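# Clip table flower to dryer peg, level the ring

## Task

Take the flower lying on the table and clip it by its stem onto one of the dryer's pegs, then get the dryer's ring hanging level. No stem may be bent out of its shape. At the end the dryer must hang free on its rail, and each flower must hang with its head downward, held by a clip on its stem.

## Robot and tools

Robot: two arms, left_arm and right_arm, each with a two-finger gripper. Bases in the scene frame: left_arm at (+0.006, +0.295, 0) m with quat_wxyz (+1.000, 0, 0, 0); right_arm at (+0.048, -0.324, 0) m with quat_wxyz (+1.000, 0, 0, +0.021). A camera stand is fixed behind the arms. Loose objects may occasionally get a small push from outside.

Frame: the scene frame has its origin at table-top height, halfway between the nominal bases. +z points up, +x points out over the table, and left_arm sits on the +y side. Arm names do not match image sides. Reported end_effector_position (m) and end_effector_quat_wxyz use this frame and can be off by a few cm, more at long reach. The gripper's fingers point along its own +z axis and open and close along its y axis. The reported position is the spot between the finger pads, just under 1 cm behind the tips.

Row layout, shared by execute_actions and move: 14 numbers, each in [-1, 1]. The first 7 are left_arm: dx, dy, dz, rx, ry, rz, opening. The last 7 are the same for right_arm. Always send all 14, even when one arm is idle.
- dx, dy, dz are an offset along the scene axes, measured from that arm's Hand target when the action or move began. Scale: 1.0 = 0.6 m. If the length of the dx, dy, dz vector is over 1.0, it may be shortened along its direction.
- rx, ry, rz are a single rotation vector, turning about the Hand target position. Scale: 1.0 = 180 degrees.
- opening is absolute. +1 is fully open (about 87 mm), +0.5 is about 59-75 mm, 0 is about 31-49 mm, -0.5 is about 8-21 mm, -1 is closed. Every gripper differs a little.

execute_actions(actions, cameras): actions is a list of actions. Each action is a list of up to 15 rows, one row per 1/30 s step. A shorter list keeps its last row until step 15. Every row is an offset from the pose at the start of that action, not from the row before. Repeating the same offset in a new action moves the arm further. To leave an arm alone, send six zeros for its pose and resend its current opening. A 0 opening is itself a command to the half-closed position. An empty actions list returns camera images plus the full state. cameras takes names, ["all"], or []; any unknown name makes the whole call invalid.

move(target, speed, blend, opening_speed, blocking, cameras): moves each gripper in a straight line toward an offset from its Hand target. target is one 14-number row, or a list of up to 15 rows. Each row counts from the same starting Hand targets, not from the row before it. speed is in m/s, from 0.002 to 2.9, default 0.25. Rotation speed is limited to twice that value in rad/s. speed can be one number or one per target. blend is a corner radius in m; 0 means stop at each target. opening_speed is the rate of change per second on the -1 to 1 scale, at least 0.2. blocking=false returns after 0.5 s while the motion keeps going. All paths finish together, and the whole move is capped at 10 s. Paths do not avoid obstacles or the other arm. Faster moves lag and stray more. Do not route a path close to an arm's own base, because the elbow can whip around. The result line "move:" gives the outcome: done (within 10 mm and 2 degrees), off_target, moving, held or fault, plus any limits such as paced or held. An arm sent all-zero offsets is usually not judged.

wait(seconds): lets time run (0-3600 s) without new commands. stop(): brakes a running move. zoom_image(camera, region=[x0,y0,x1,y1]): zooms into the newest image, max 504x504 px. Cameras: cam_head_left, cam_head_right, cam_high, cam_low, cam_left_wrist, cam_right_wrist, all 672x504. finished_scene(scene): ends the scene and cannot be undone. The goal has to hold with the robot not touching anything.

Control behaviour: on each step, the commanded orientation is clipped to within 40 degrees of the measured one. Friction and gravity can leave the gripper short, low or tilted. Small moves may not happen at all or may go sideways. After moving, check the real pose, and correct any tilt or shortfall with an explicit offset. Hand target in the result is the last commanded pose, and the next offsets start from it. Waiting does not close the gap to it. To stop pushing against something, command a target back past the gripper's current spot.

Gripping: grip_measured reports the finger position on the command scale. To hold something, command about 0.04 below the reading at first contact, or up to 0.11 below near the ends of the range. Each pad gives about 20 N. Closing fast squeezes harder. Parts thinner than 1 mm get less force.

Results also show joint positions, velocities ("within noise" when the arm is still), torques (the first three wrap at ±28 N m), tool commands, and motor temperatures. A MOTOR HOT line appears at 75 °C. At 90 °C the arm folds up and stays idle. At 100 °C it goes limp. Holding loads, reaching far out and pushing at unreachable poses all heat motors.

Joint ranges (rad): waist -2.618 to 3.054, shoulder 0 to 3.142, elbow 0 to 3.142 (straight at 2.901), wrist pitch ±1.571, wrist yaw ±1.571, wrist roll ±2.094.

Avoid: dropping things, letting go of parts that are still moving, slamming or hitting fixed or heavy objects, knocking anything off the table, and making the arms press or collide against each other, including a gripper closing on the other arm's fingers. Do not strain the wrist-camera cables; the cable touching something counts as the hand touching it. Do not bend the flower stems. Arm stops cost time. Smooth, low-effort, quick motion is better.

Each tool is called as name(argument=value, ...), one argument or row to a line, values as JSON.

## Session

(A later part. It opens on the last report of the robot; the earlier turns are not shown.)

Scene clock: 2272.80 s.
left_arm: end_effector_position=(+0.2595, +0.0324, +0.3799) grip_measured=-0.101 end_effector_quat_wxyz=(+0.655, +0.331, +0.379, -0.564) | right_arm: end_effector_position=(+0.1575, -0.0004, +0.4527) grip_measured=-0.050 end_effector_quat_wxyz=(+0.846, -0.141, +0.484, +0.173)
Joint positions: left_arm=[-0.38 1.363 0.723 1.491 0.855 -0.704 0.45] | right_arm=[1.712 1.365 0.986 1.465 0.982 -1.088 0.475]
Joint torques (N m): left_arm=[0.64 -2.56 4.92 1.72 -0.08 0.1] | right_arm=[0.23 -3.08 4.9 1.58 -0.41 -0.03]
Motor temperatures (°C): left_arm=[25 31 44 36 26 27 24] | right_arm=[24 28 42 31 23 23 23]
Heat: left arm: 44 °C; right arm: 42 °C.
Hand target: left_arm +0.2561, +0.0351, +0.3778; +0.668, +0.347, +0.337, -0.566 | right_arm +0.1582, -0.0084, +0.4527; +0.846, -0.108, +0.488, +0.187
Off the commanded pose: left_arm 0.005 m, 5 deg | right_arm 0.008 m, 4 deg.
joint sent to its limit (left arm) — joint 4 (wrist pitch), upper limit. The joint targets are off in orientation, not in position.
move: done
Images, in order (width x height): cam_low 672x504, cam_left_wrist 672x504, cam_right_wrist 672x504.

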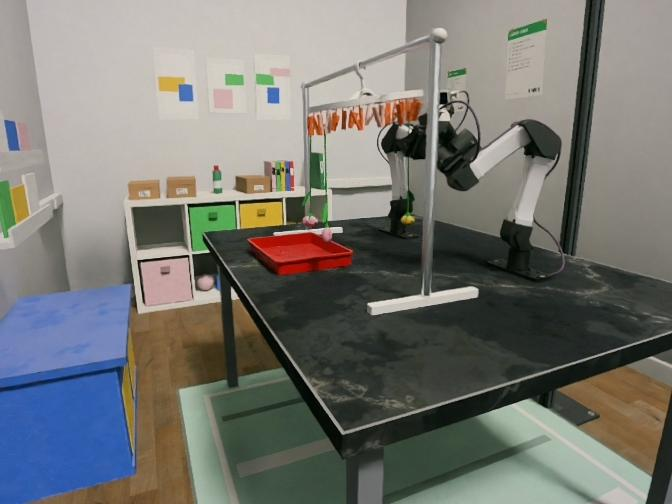

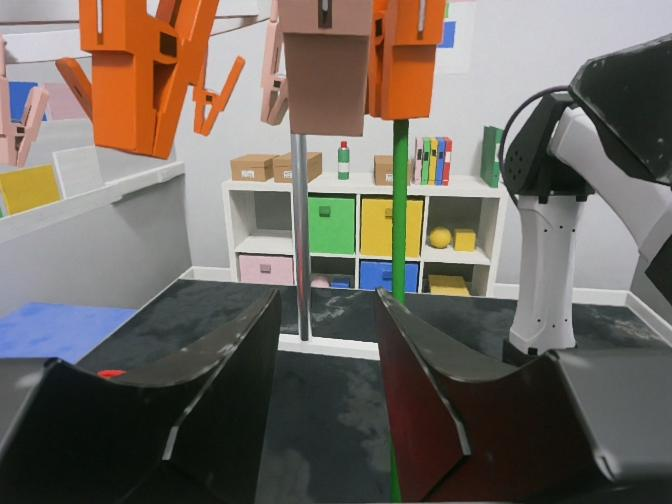

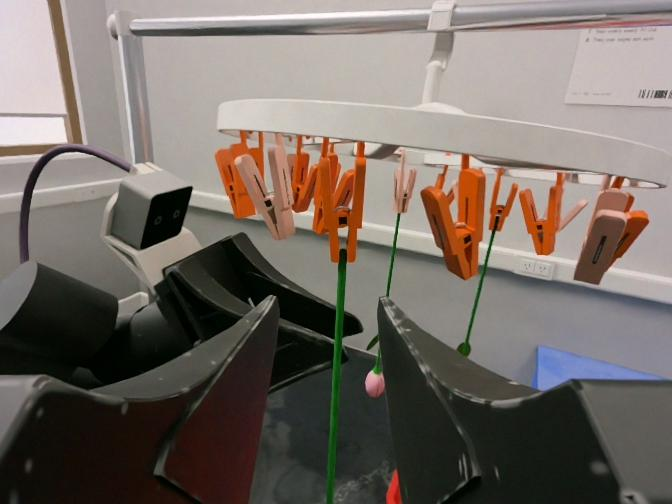

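move(
  target=[
    [-0.03, 0, 0, 0, 0, 0, -0.1, 0, 0, 0, 0, 0, 0, -0.05],
    [-0.055, 0.172, -0.099, 0, 0, 0, -0.1, 0, 0, 0, 0, 0, 0, -0.05],
  ],
  speed=0.06,
  cameras=["all"],
)

zoom_image(
  camera="cam_low",
  region=[290, 60, 470, 180],
)

Scene clock: 2297.43 s.
left_arm: end_effector_position=(+0.2337, +0.1377, +0.3152) grip_measured=-0.100 end_effector_quat_wxyz=(+0.666, +0.292, +0.487, -0.484) | right_arm: end_effector_position=(+0.1575, -0.0004, +0.4527) grip_measured=-0.050 end_effector_quat_wxyz=(+0.846, -0.141, +0.484, +0.173)
Joint positions: left_arm=[0.052 1.016 0.363 1.491 1.073 -0.861 0.45] | right_arm=[1.712 1.365 0.986 1.465 0.982 -1.088 0.475]
Joint torques (N m): left_arm=[0.36 -2.22 4.98 1.71 -0.1 -0.12] | right_arm=[0.21 -3.1 4.92 1.58 -0.41 -0.03]
Heat: left arm: 42 °C; right arm: 41 °C.
Hand target: left_arm +0.2231, +0.1382, +0.3185; +0.668, +0.347, +0.337, -0.566 | right_arm +0.1582, -0.0084, +0.4527; +0.846, -0.108, +0.488, +0.187
Off the commanded pose: left_arm 0.011 m, 21 deg | right_arm 0.008 m, 4 deg.
joint sent to its limit (left arm) — joint 4 (wrist pitch), upper limit. The joint targets are off in orientation, not in position.
move: off_target (left_arm)

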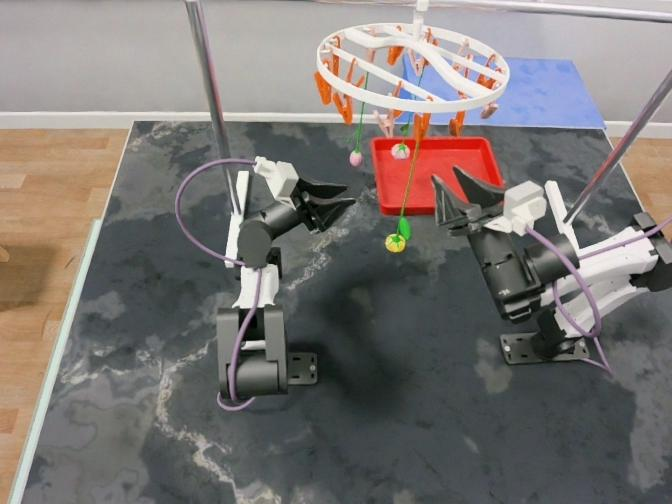

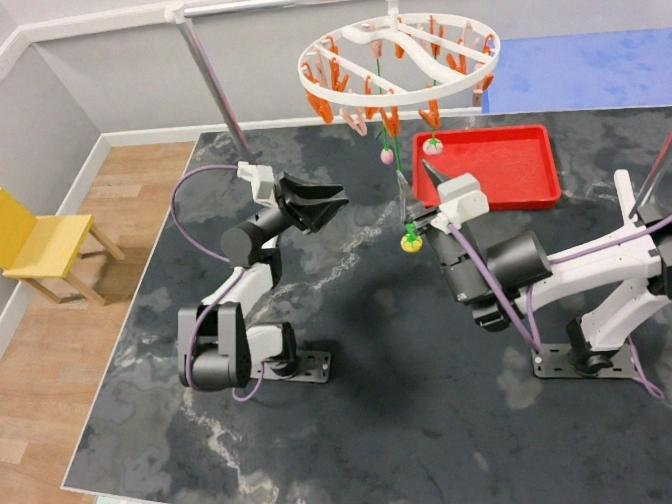

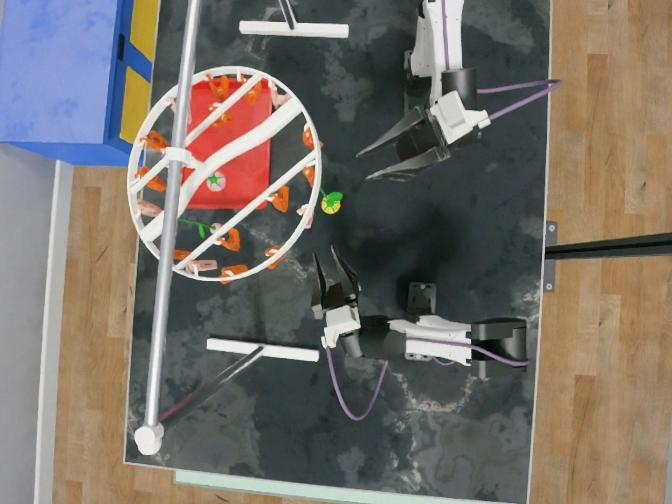

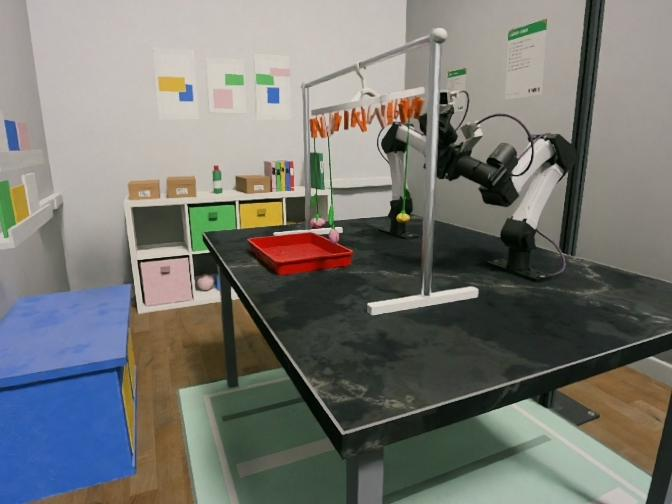

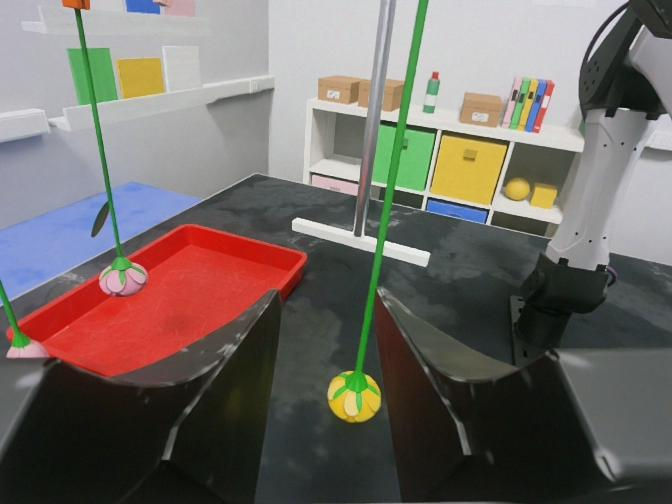

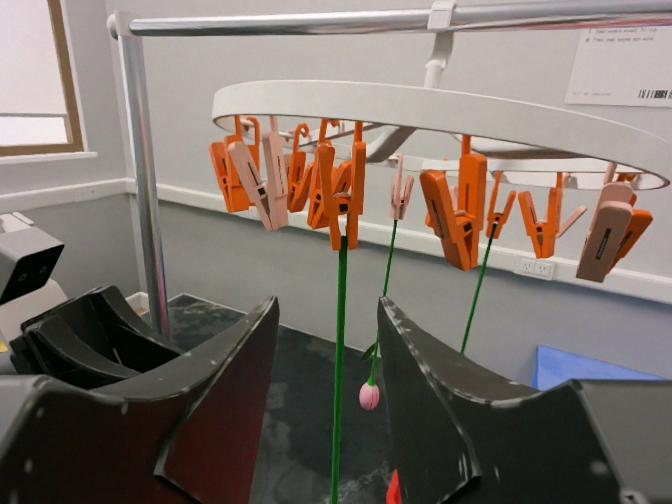

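Scaled by 2.800 from the camera's image (finer frame: 960x720).

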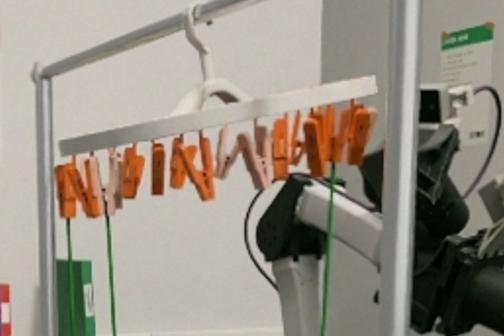

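zoom_image(
  camera="cam_low",
  region=[300, 80, 440, 150],
)

zoom_image(
  camera="cam_high",
  region=[110, 50, 340, 300],
)

zoom_image(
  camera="cam_head_left",
  region=[300, 0, 540, 180],
)

Scaled by 3.600 from the camera's image (finer frame: 960x720).

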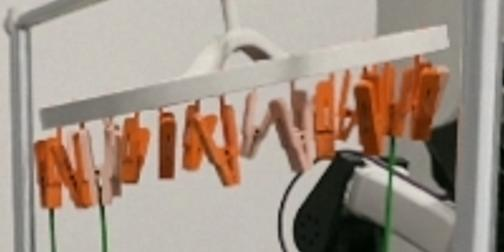

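Scaled by 2.016 from the camera's image (finer frame: 960x720).

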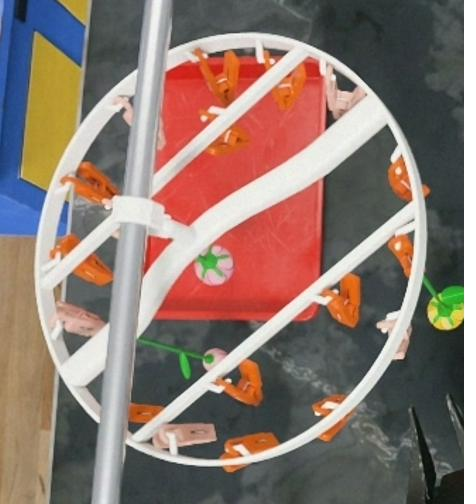

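Scaled by 2.100 from the camera's image (finer frame: 960x720).

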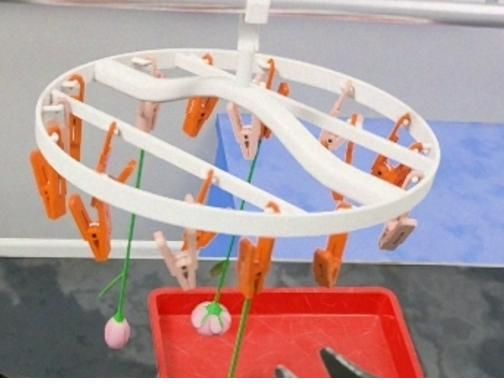

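move(
  target=[
    [0.1448, 0.0863, 0.1525, 0.0254, 0.0420, 0.2133, -1.0, 0.3363, -0.4527, -0.2045, 0, 0, -0.2556, -0.05],
    [0.1915, 0.0413, 0.2775, 0.0254, 0.0420, 0.2133, -1.0, 0.3363, -0.4527, -0.2045, 0, 0, -0.2556, -0.05],
  ],
  speed=[0.15, 0.08],
  cameras=["cam_high", "cam_left_wrist", "cam_low", "cam_head_left"],
)

Scene clock: 2643.10 s.
left_arm: end_effector_position=(+0.3349, +0.1627, +0.4780) grip_measured=-0.999 end_effector_quat_wxyz=(+0.774, +0.205, +0.501, -0.330) | right_arm: end_effector_position=(+0.3657, -0.2765, +0.3192) grip_measured=-0.050 end_effector_quat_wxyz=(+0.832, +0.066, +0.522, -0.175)
Joint positions: left_arm=[-0.03 1.085 1.072 0.576 0.68 -0.391 0] | right_arm=[0.576 1.148 0.392 1.467 0.817 -0.642 0.475]
Joint torques (N m): left_arm=[-0.75 -1.55 9.16 1.19 -0.32 0.16] | right_arm=[-0.76 -1.5 4.79 2.39 -0.6 0.16]
Motor temperatures (°C): left_arm=[25 28 39 38 26 27 22] | right_arm=[24 27 37 33 23 23 22]
Heat: left arm: 39 °C; right arm: 37 °C.
Hand target: left_arm +0.3379, +0.1630, +0.4850; +0.780, +0.205, +0.496, -0.322 | right_arm +0.3600, -0.2800, +0.3300; +0.852, +0.091, +0.491, -0.158
Off the commanded pose: left_arm 0.008 m, 1 deg | right_arm 0.013 m, 5 deg.
joint sent to its limit (right arm) — joint 4 (wrist pitch), upper limit. The joint targets still meet the commanded pose.
move: off_target (right_arm)
Images, in order (width x height): cam_head_left 672x504, cam_high 672x504, cam_low 672x504, cam_left_wrist 672x504.

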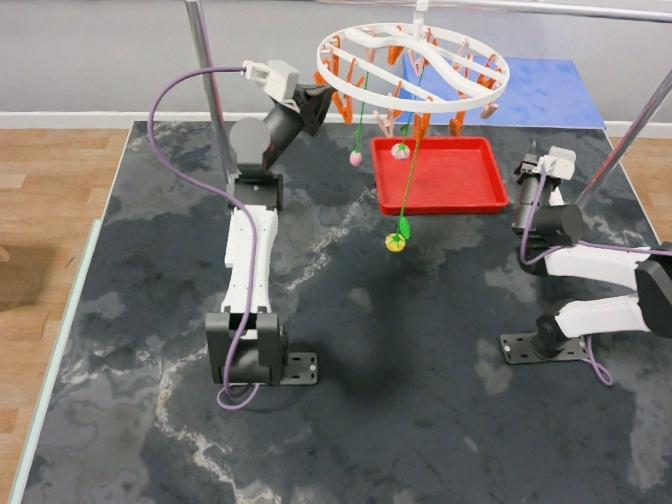

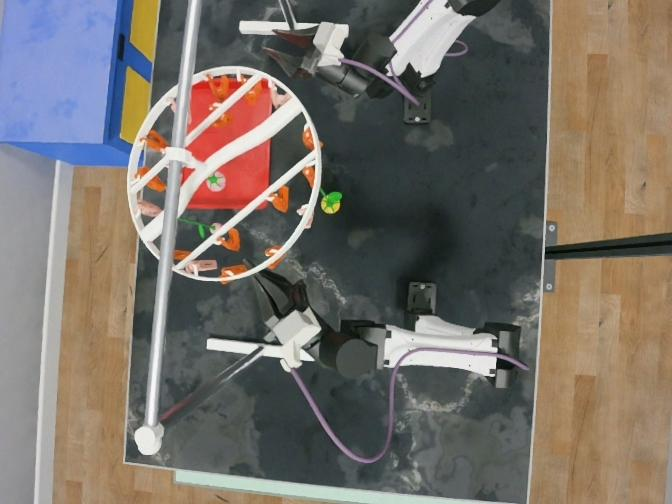

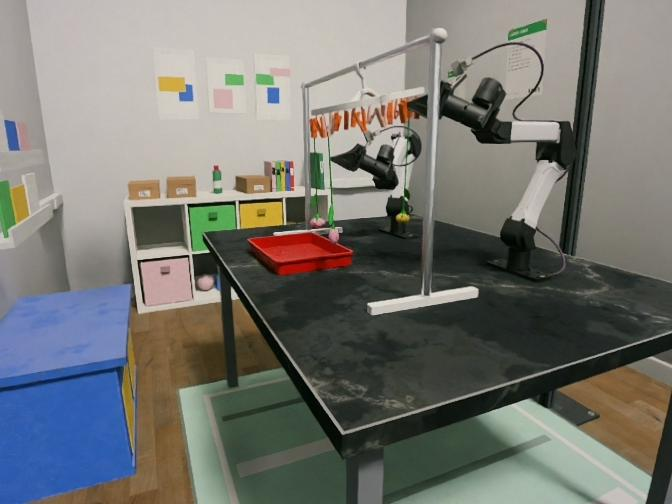

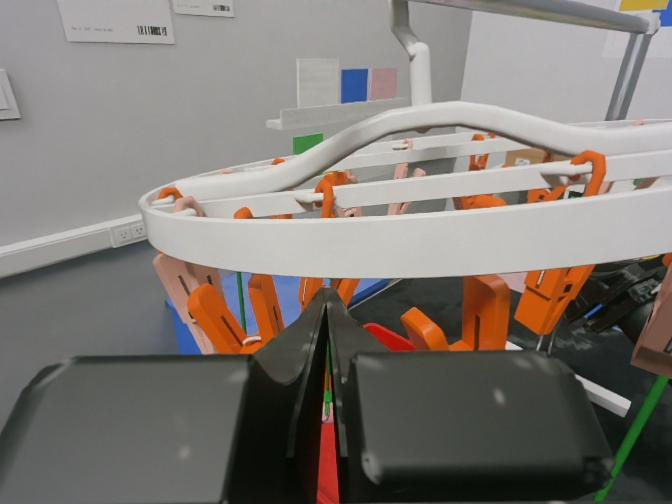

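move(
  target=[
    [-0.0615, -0.055, -0.0083, 0, 0, 0, -1.0, 0, 0, 0, 0, 0, 0, -0.05],
    [-0.1065, -0.115, -0.0083, 0, 0, 0.0278, -1.0, 0, 0, 0, 0, 0, 0, -0.05],
    [-0.135, -0.1842, -0.0083, 0, 0, 0.0556, -1.0, 0, 0, 0, 0, 0, 0, -0.05],
    [-0.1448, -0.2583, -0.0083, 0, 0, 0.0944, -1.0, 0, 0, 0, 0, 0, 0, -0.05],
    [-0.135, -0.3325, -0.0083, 0, 0, 0.128, -1.0, 0, 0, 0, 0, 0, 0, -0.05],
    [-0.1182, -0.38, -0.0083, 0, 0, 0.15, -1.0, 0, 0, 0, 0, 0, 0, -0.05],
  ],
  speed=0.05,
  blend=[0.02, 0.02, 0.02, 0.02, 0.02, 0],
  cameras=["cam_high", "cam_left_wrist", "cam_low", "cam_head_left"],
)

Scene clock: 2672.10 s.
left_arm: end_effector_position=(+0.2668, -0.0623, +0.4771) grip_measured=-0.999 end_effector_quat_wxyz=(+0.833, +0.092, +0.530, -0.132) | right_arm: end_effector_position=(+0.3657, -0.2765, +0.3192) grip_measured=-0.050 end_effector_quat_wxyz=(+0.832, +0.066, +0.522, -0.175)
Joint positions: left_arm=[-1.27 1.515 1.346 0.836 -0.821 0.538 0] | right_arm=[0.576 1.148 0.392 1.467 0.817 -0.642 0.475]
Joint torques (N m): left_arm=[-0.72 -4.11 9.29 1.22 0.07 0.03] | right_arm=[-0.76 -1.5 4.79 2.38 -0.59 0.16]
Heat: left arm: 43 °C; right arm: 36 °C.
Hand target: left_arm +0.2670, -0.0649, +0.4801; +0.833, +0.084, +0.530, -0.131 | right_arm +0.3600, -0.2800, +0.3300; +0.852, +0.091, +0.491, -0.158
Off the commanded pose: left_arm 0.004 m, 1 deg | right_arm 0.013 m, 5 deg.
joint sent to its limit (right arm) — joint 4 (wrist pitch), upper limit. The joint targets still meet the commanded pose.
move: done; blend cut to 0.0173 m at target 5
Images, in order (width x height): cam_head_left 672x504, cam_high 672x504, cam_low 672x504, cam_left_wrist 672x504.

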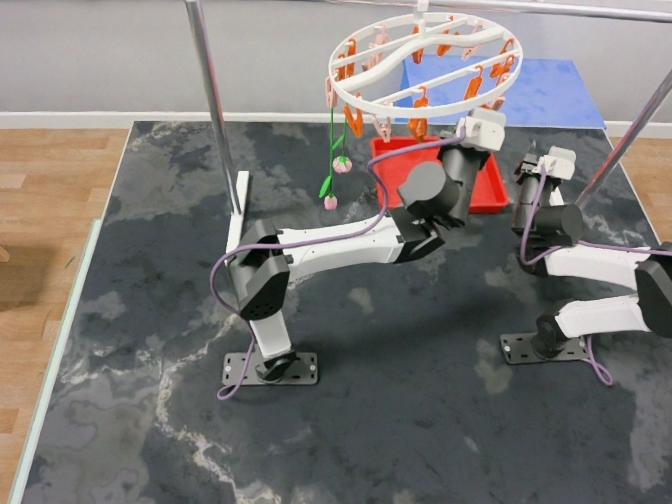

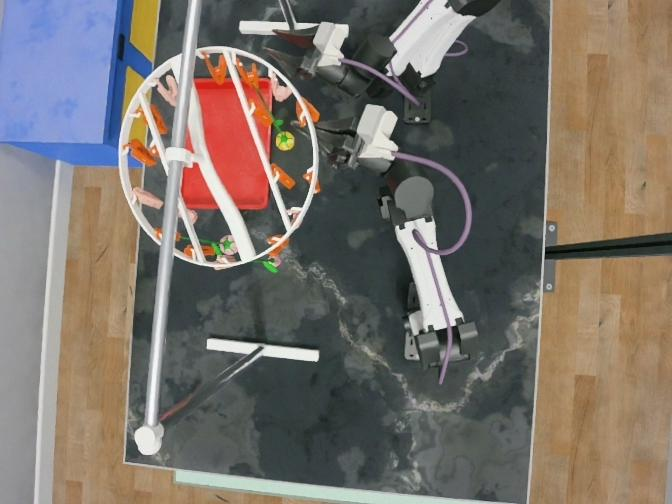

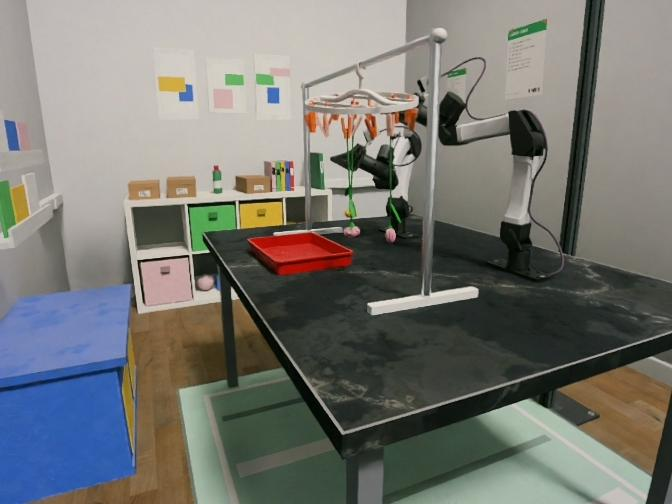

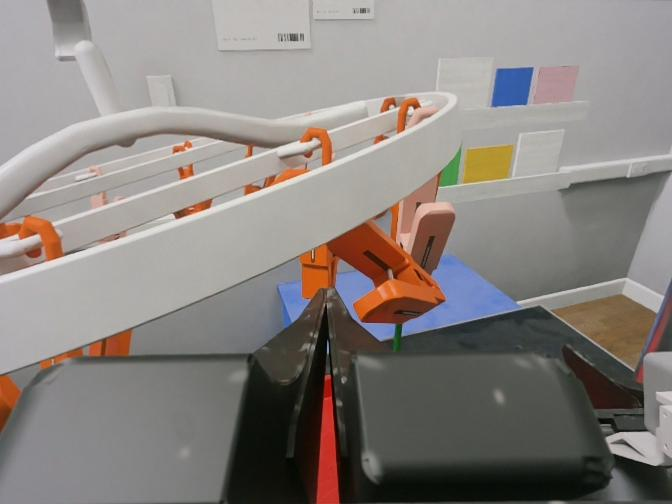

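zoom_image(
  camera="cam_low",
  region=[290, 60, 470, 180],
)

zoom_image(
  camera="cam_high",
  region=[110, 40, 340, 280],
)

Scaled by 2.800 from the camera's image (finer frame: 960x720).

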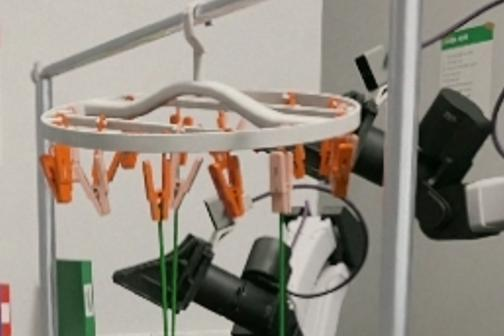

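Scaled by 2.100 from the camera's image (finer frame: 960x720).

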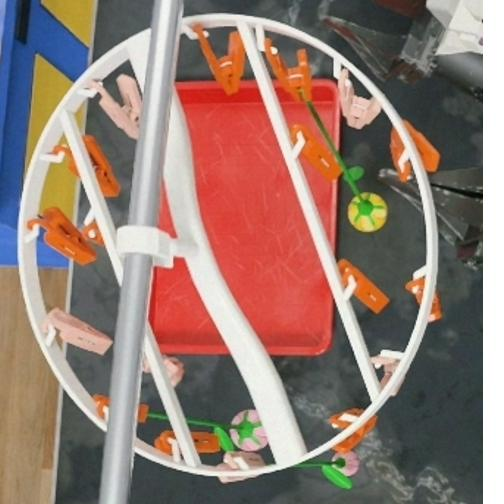

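move(
  target=[
    [-0.115, 0.0373, -0.0567, 0, 0, 0, -1.0, 0, 0, 0, 0, 0, 0, -0.05],
    [-0.0867, 0.2582, -0.0752, 0, 0, -0.0944, -1.0, 0, 0, 0, 0, 0, 0, -0.05],
    [-0.0017, 0.4265, -0.0835, 0, 0, -0.15, -1.0, 0, 0, 0, 0, 0, 0, -0.05],
    [0.0838, 0.3448, -0.0468, 0, 0, -0.15, -1.0, 0, 0, 0, 0, 0, 0, -0.05],
  ],
  speed=[0.1, 0.18, 0.18, 0.08],
  blend=[0.03, 0.04, 0.02, 0],
  cameras=["cam_high", "cam_left_wrist"],
)

Scene clock: 2717.83 s.
left_arm: end_effector_position=(+0.3154, +0.1415, +0.4409) grip_measured=-0.999 end_effector_quat_wxyz=(+0.769, +0.205, +0.507, -0.331) | right_arm: end_effector_position=(+0.3657, -0.2765, +0.3192) grip_measured=-0.050 end_effector_quat_wxyz=(+0.832, +0.066, +0.522, -0.175)
Joint positions: left_arm=[-0.146 0.981 0.899 0.585 0.582 -0.315 0] | right_arm=[0.576 1.148 0.392 1.467 0.817 -0.642 0.475]
Joint torques (N m): left_arm=[-0.58 -0.79 9.48 1.44 -0.3 0.14] | right_arm=[-0.76 -1.5 4.81 2.38 -0.59 0.16]
Motor temperatures (°C): left_arm=[25 29 45 36 25 27 22] | right_arm=[24 27 36 37 23 23 22]
Heat: left arm: 45 °C; right arm: 37 °C.
Hand target: left_arm +0.3173, +0.1419, +0.4519; +0.780, +0.205, +0.496, -0.322 | right_arm +0.3600, -0.2800, +0.3300; +0.852, +0.091, +0.491, -0.158
Off the commanded pose: left_arm 0.011 m, 2 deg | right_arm 0.013 m, 5 deg.
joint sent to its limit (right arm) — joint 4 (wrist pitch), upper limit. The joint targets still meet the commanded pose.
move: off_target (left_arm)

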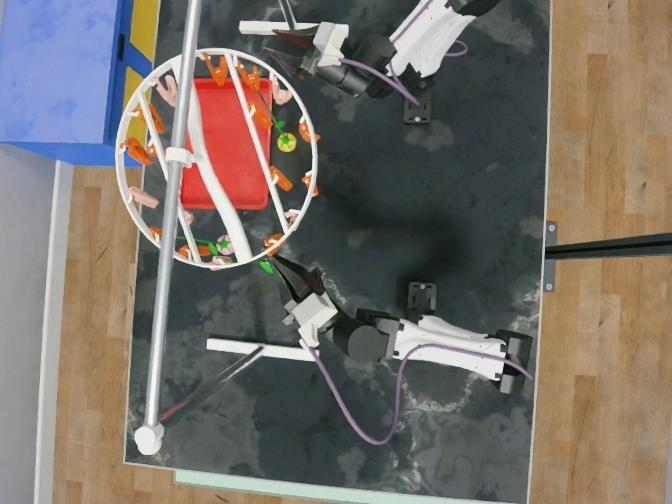

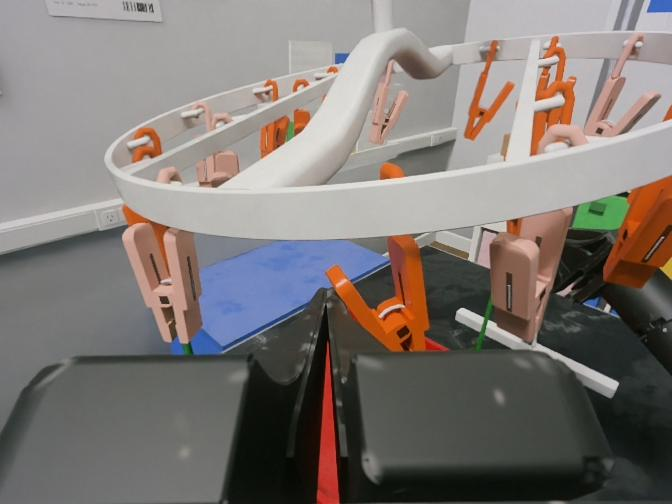

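move(
  target=[
    [-0.048, -0.0673, 0, 0, 0, 0.0278, -1.0, 0, 0, 0, 0, 0, 0, -0.05],
    [-0.0808, -0.1303, 0, 0, 0, 0.0556, -1.0, 0, 0, 0, 0, 0, 0, -0.05],
    [-0.0962, -0.1995, 0, 0, 0, 0.0944, -1.0, 0, 0, 0, 0, 0, 0, -0.05],
    [-0.093, -0.2703, 0, 0, 0, 0.1278, -1.0, 0, 0, 0, 0, 0, 0, -0.05],
    [-0.0717, -0.338, 0, 0, 0, 0.161, -1.0, 0, 0, 0, 0, 0, 0, -0.05],
    [-0.0395, -0.3905, 0, 0, 0, 0.183, -1.0, 0, 0, 0, 0, 0, 0, -0.05],
  ],
  speed=0.045,
  blend=[0.015, 0.015, 0.015, 0.015, 0.015, 0],
  cameras=["cam_high", "cam_left_wrist", "cam_low"],
)

zoom_image(
  camera="cam_high",
  region=[110, 40, 340, 280],
)

zoom_image(
  camera="cam_low",
  region=[290, 60, 470, 180],
)

Scene clock: 2745.67 s.
left_arm: end_effector_position=(+0.2920, -0.0905, +0.4502) grip_measured=-0.999 end_effector_quat_wxyz=(+0.838, +0.067, +0.534, -0.090) | right_arm: end_effector_position=(+0.3657, -0.2765, +0.3192) grip_measured=-0.050 end_effector_quat_wxyz=(+0.832, +0.066, +0.522, -0.175)
Joint positions: left_arm=[-1.253 1.711 1.431 1.007 -0.884 0.621 0] | right_arm=[0.576 1.148 0.392 1.467 0.817 -0.642 0.475]
Joint torques (N m): left_arm=[-0.32 -5.7 9.2 1.22 0.12 0.01] | right_arm=[-0.76 -1.5 4.81 2.39 -0.6 0.16]
Heat: left arm: 47 °C; right arm: 38 °C.
Hand target: left_arm +0.2936, -0.0924, +0.4519; +0.839, +0.056, +0.534, -0.088 | right_arm +0.3600, -0.2800, +0.3300; +0.852, +0.091, +0.491, -0.158
Off the commanded pose: left_arm 0.003 m, 1 deg | right_arm 0.013 m, 5 deg.
joint sent to its limit (right arm) — joint 4 (wrist pitch), upper limit. The joint targets still meet the commanded pose.
move: done
Images, in order (width x height): cam_high 672x504, cam_low 672x504, cam_left_wrist 672x504.

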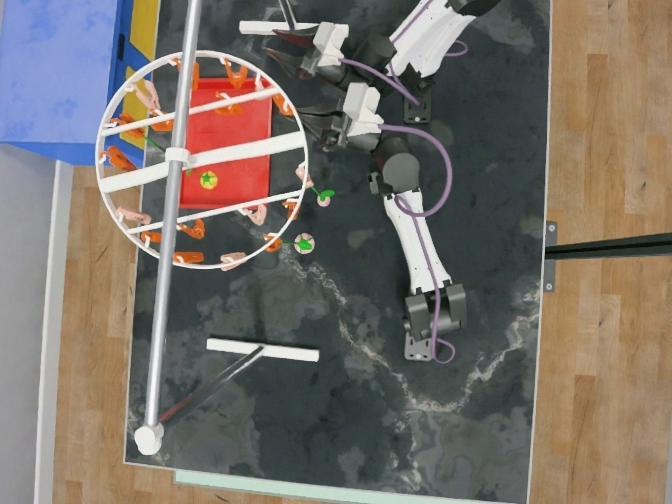

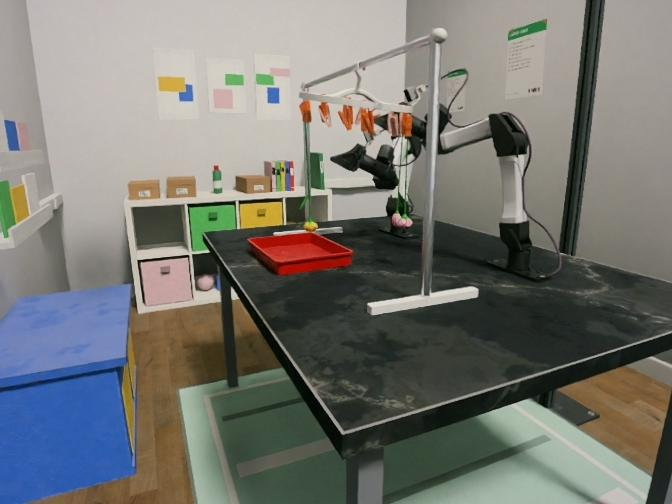

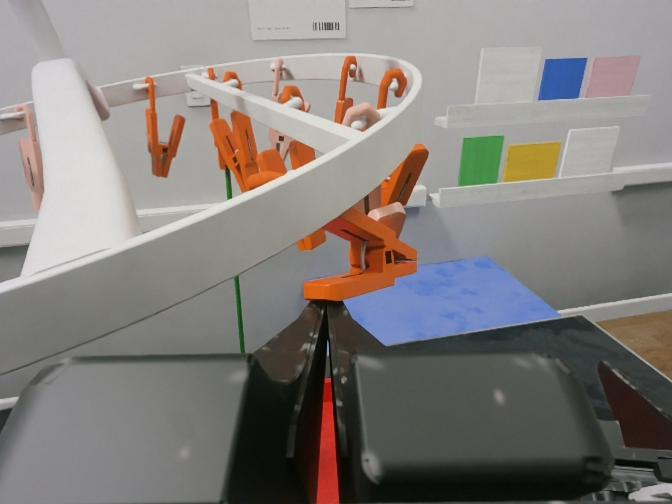

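Scaled by 2.100 from the camera's image (finer frame: 960x720).

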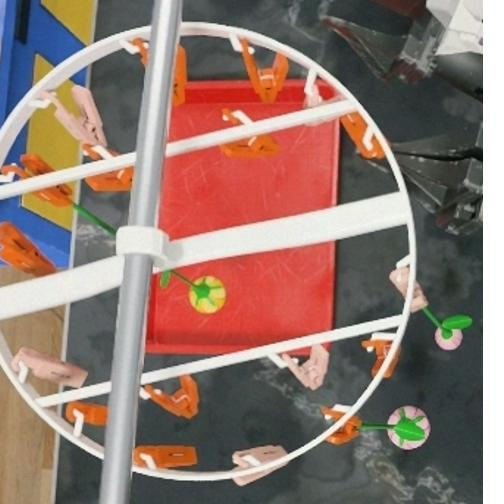

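Scaled by 2.800 from the camera's image (finer frame: 960x720).

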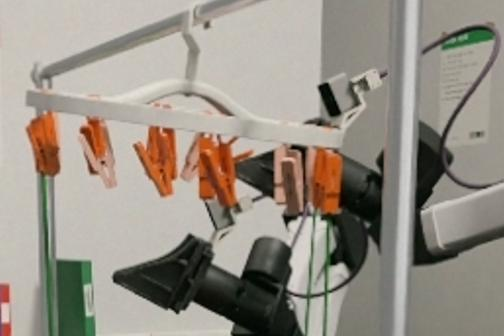

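move(
  target=[
    [-0.133, 0.0282, -0.0634, 0, 0, 0, -1.0, 0, 0, 0, 0, 0, 0, -0.05],
    [-0.1893, 0.2373, -0.1532, 0.009, 0.0114, -0.16, -0.2, 0, 0, 0, 0, 0, 0, 0.1],
    [-0.1043, 0.2873, -0.1615, 0.0181, 0.0228, -0.294, -0.2, -0.3233, 0.4167, 0.1333, 0, 0, 0.2556, 0.1],
  ],
  speed=[0.1, 0.16, 0.16],
  blend=[0.03, 0, 0],
  cameras=["all"],
)

zoom_image(
  camera="cam_low",
  region=[290, 60, 470, 180],
)

zoom_image(
  camera="cam_high",
  region=[90, 40, 350, 280],
)

Scene clock: 2799.80 s.
left_arm: end_effector_position=(+0.2316, +0.0803, +0.3456) grip_measured=-0.200 end_effector_quat_wxyz=(+0.688, +0.303, +0.493, -0.438) | right_arm: end_effector_position=(+0.1659, -0.0213, +0.3916) grip_measured=+0.100 end_effector_quat_wxyz=(+0.833, -0.177, +0.497, +0.165)
Joint positions: left_arm=[-0.347 0.813 0.53 0.737 0.717 -0.325 0.4] | right_arm=[1.694 1.246 0.715 1.466 0.989 -0.994 0.55]
Joint torques (N m): left_arm=[0.17 -0.02 9.29 1.52 0 -0.07] | right_arm=[0.13 -2.29 8.59 1.96 -0.51 0.01]
Heat: left arm: 47 °C; right arm: 38 °C.
Hand target: left_arm +0.2311, +0.0800, +0.3550; +0.691, +0.308, +0.484, -0.440 | right_arm +0.1660, -0.0300, +0.4099; +0.846, -0.108, +0.488, +0.187
Off the commanded pose: left_arm 0.009 m, 1 deg | right_arm 0.020 m, 8 deg.
joint sent to its limit (right arm) — joint 4 (wrist pitch), upper limit. The joint targets are off in orientation, not in position.
move: off_target (right_arm); target 2's new opening was sent with right_arm's hand 0.013 m and 5 deg from that target

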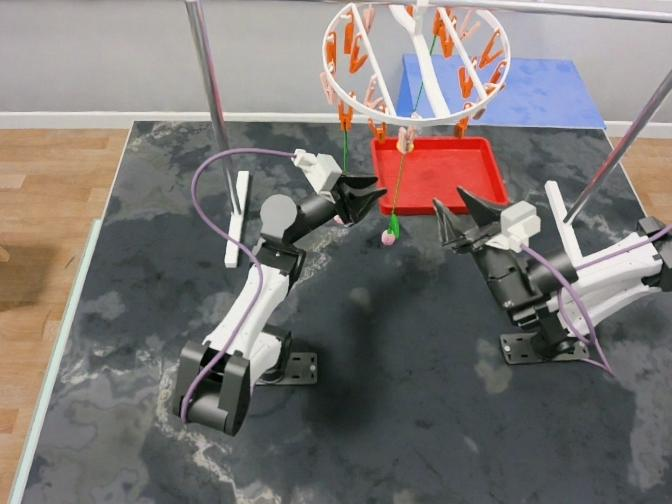

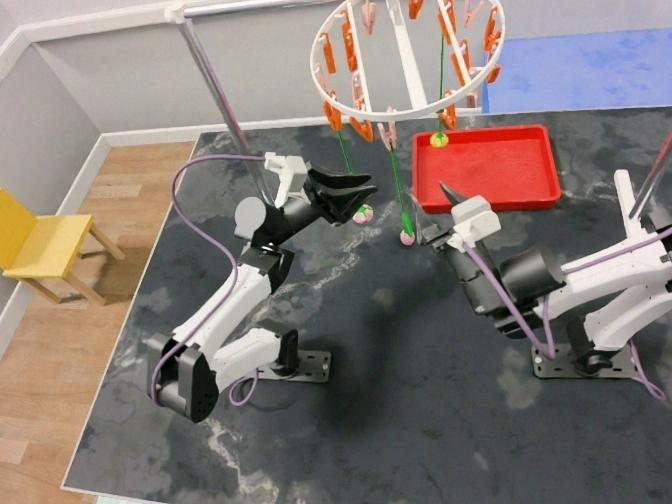

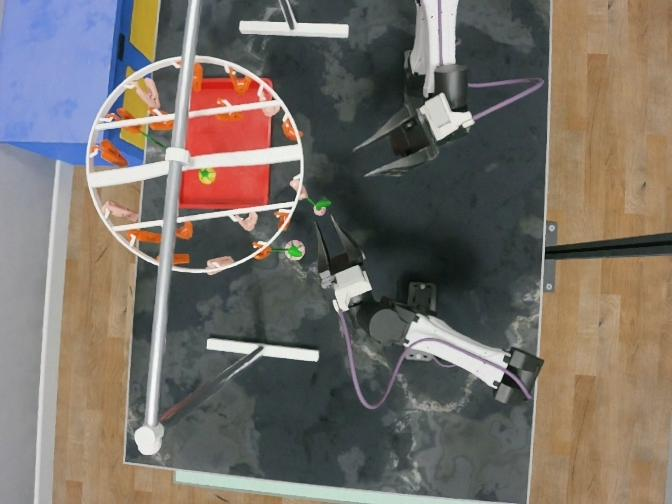

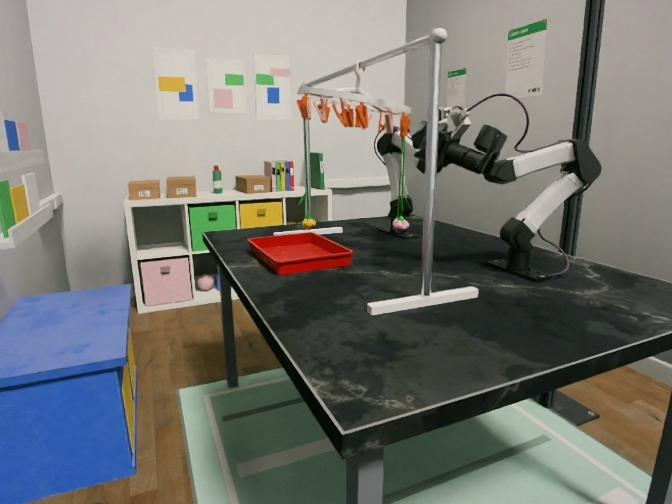

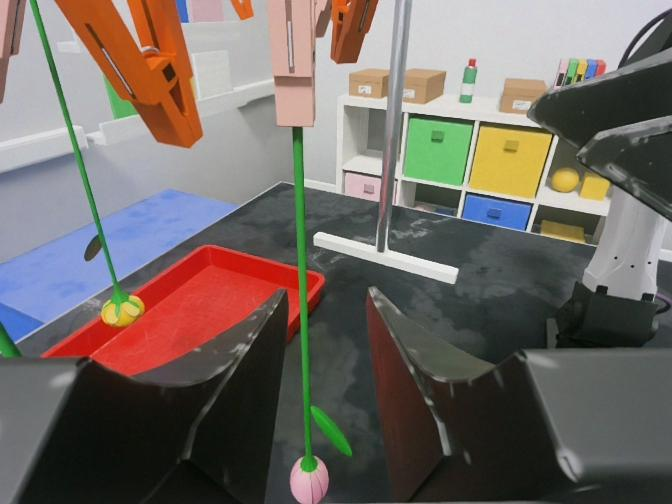

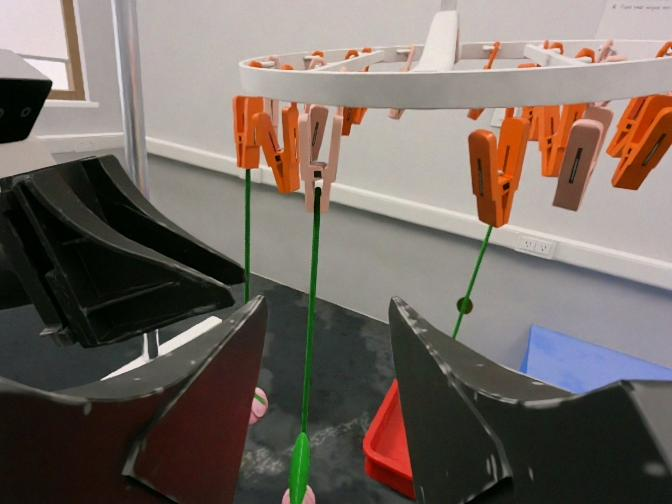

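Scaled by 2.800 from the camera's image (finer frame: 960x720).

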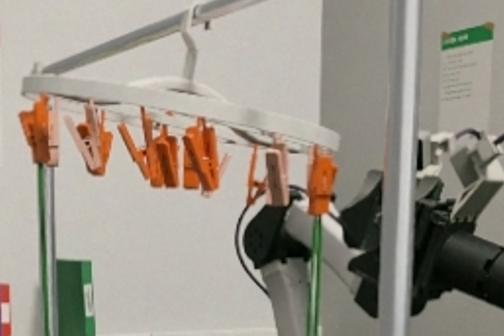

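Scaled by 1.938 from the camera's image (finer frame: 960x720).

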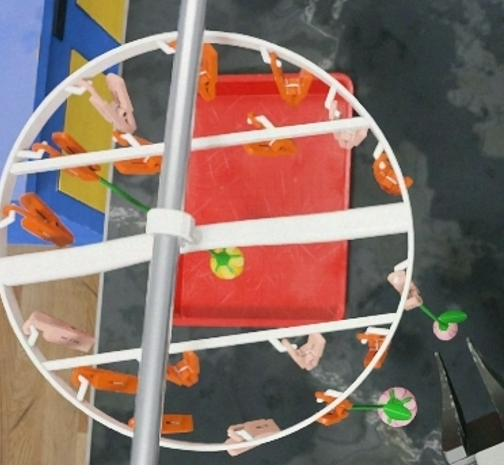

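zoom_image(
  camera="cam_right_wrist",
  region=[220, 60, 420, 260],
)

zoom_image(
  camera="cam_left_wrist",
  region=[200, 0, 420, 220],
)

zoom_image(
  camera="cam_head_right",
  region=[310, 60, 470, 260],
)

Scaled by 2.520 from the camera's image (finer frame: 960x720).

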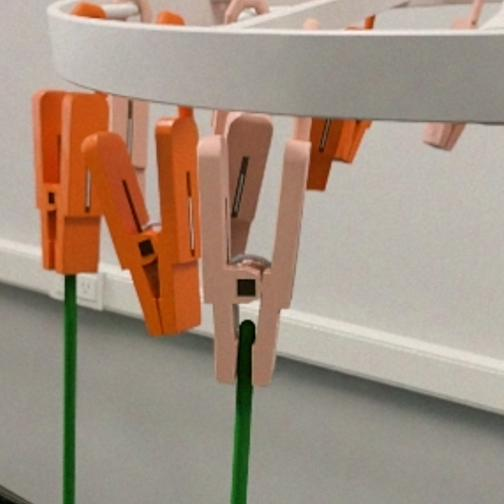

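Scaled by 2.291 from the camera's image (finer frame: 960x720).

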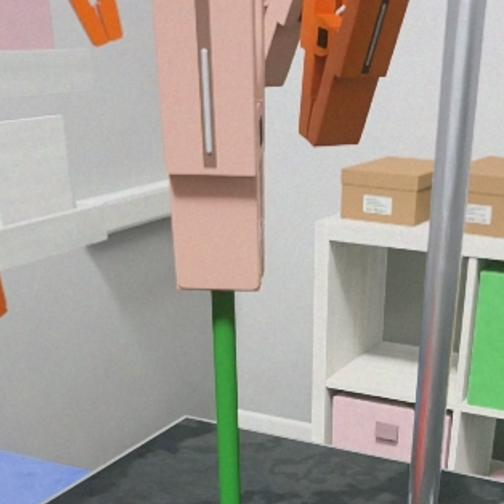

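Scaled by 2.520 from the camera's image (finer frame: 960x720).

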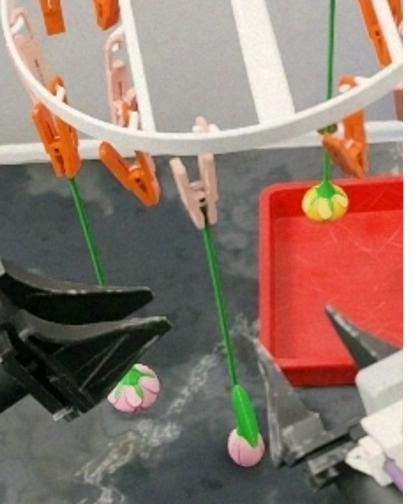

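move(
  target=[0.0433, -0.0533, 0.0208, 0, 0, 0, -0.2, 0.099, 0.0693, 0.068, 0, 0, 0, 0.1],
  speed=0.07,
  cameras=["cam_left_wrist", "cam_right_wrist"],
)

zoom_image(
  camera="cam_right_wrist",
  region=[220, 180, 440, 400],
)

Scene clock: 2853.37 s.
left_arm: end_effector_position=(+0.2535, +0.0489, +0.3565) grip_measured=-0.200 end_effector_quat_wxyz=(+0.679, +0.308, +0.494, -0.447) | right_arm: end_effector_position=(+0.2250, +0.0090, +0.4402) grip_measured=+0.100 end_effector_quat_wxyz=(+0.843, -0.115, +0.494, +0.176)
Joint positions: left_arm=[-0.445 0.982 0.648 0.75 0.651 -0.288 0.4] | right_arm=[1.457 1.354 0.973 1.234 0.871 -0.741 0.55]
Joint torques (N m): left_arm=[-0.76 -1.16 9.61 1.55 -0.32 0.12] | right_arm=[-0.75 -3.23 8.96 0.83 -0.67 0.2]
Heat: left arm: 48 °C; right arm: 39 °C.
Hand target: left_arm +0.2570, +0.0479, +0.3674; +0.691, +0.308, +0.484, -0.440 | right_arm +0.2255, +0.0115, +0.4508; +0.846, -0.108, +0.488, +0.187
Off the commanded pose: left_arm 0.012 m, 2 deg | right_arm 0.011 m, 2 deg.
move: off_target (left_arm, right_arm)

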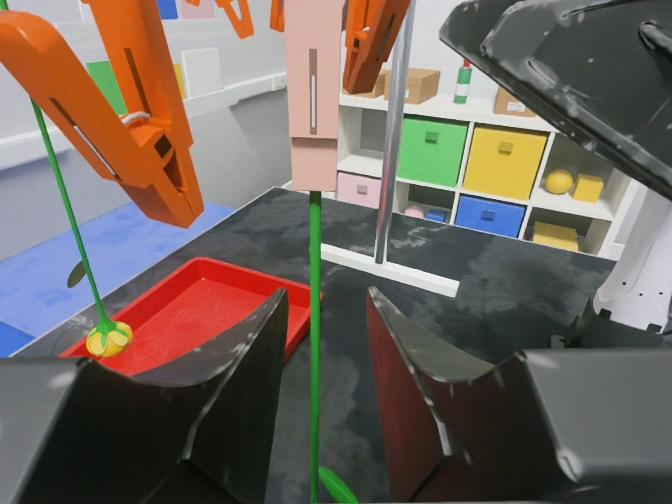

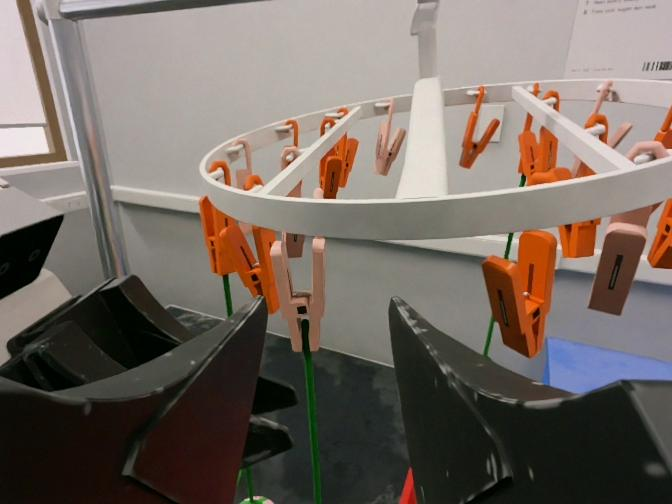

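Scaled by 2.291 from the camera's image (finer frame: 960x720).

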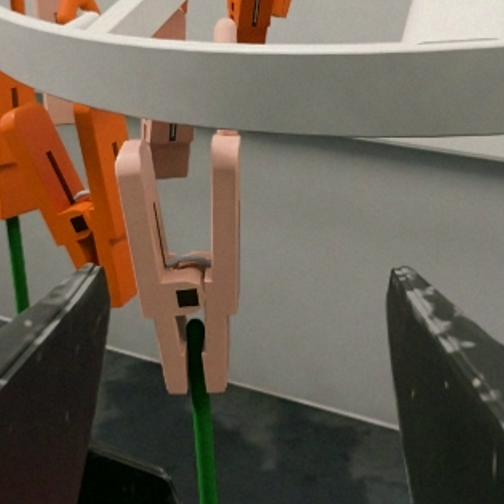

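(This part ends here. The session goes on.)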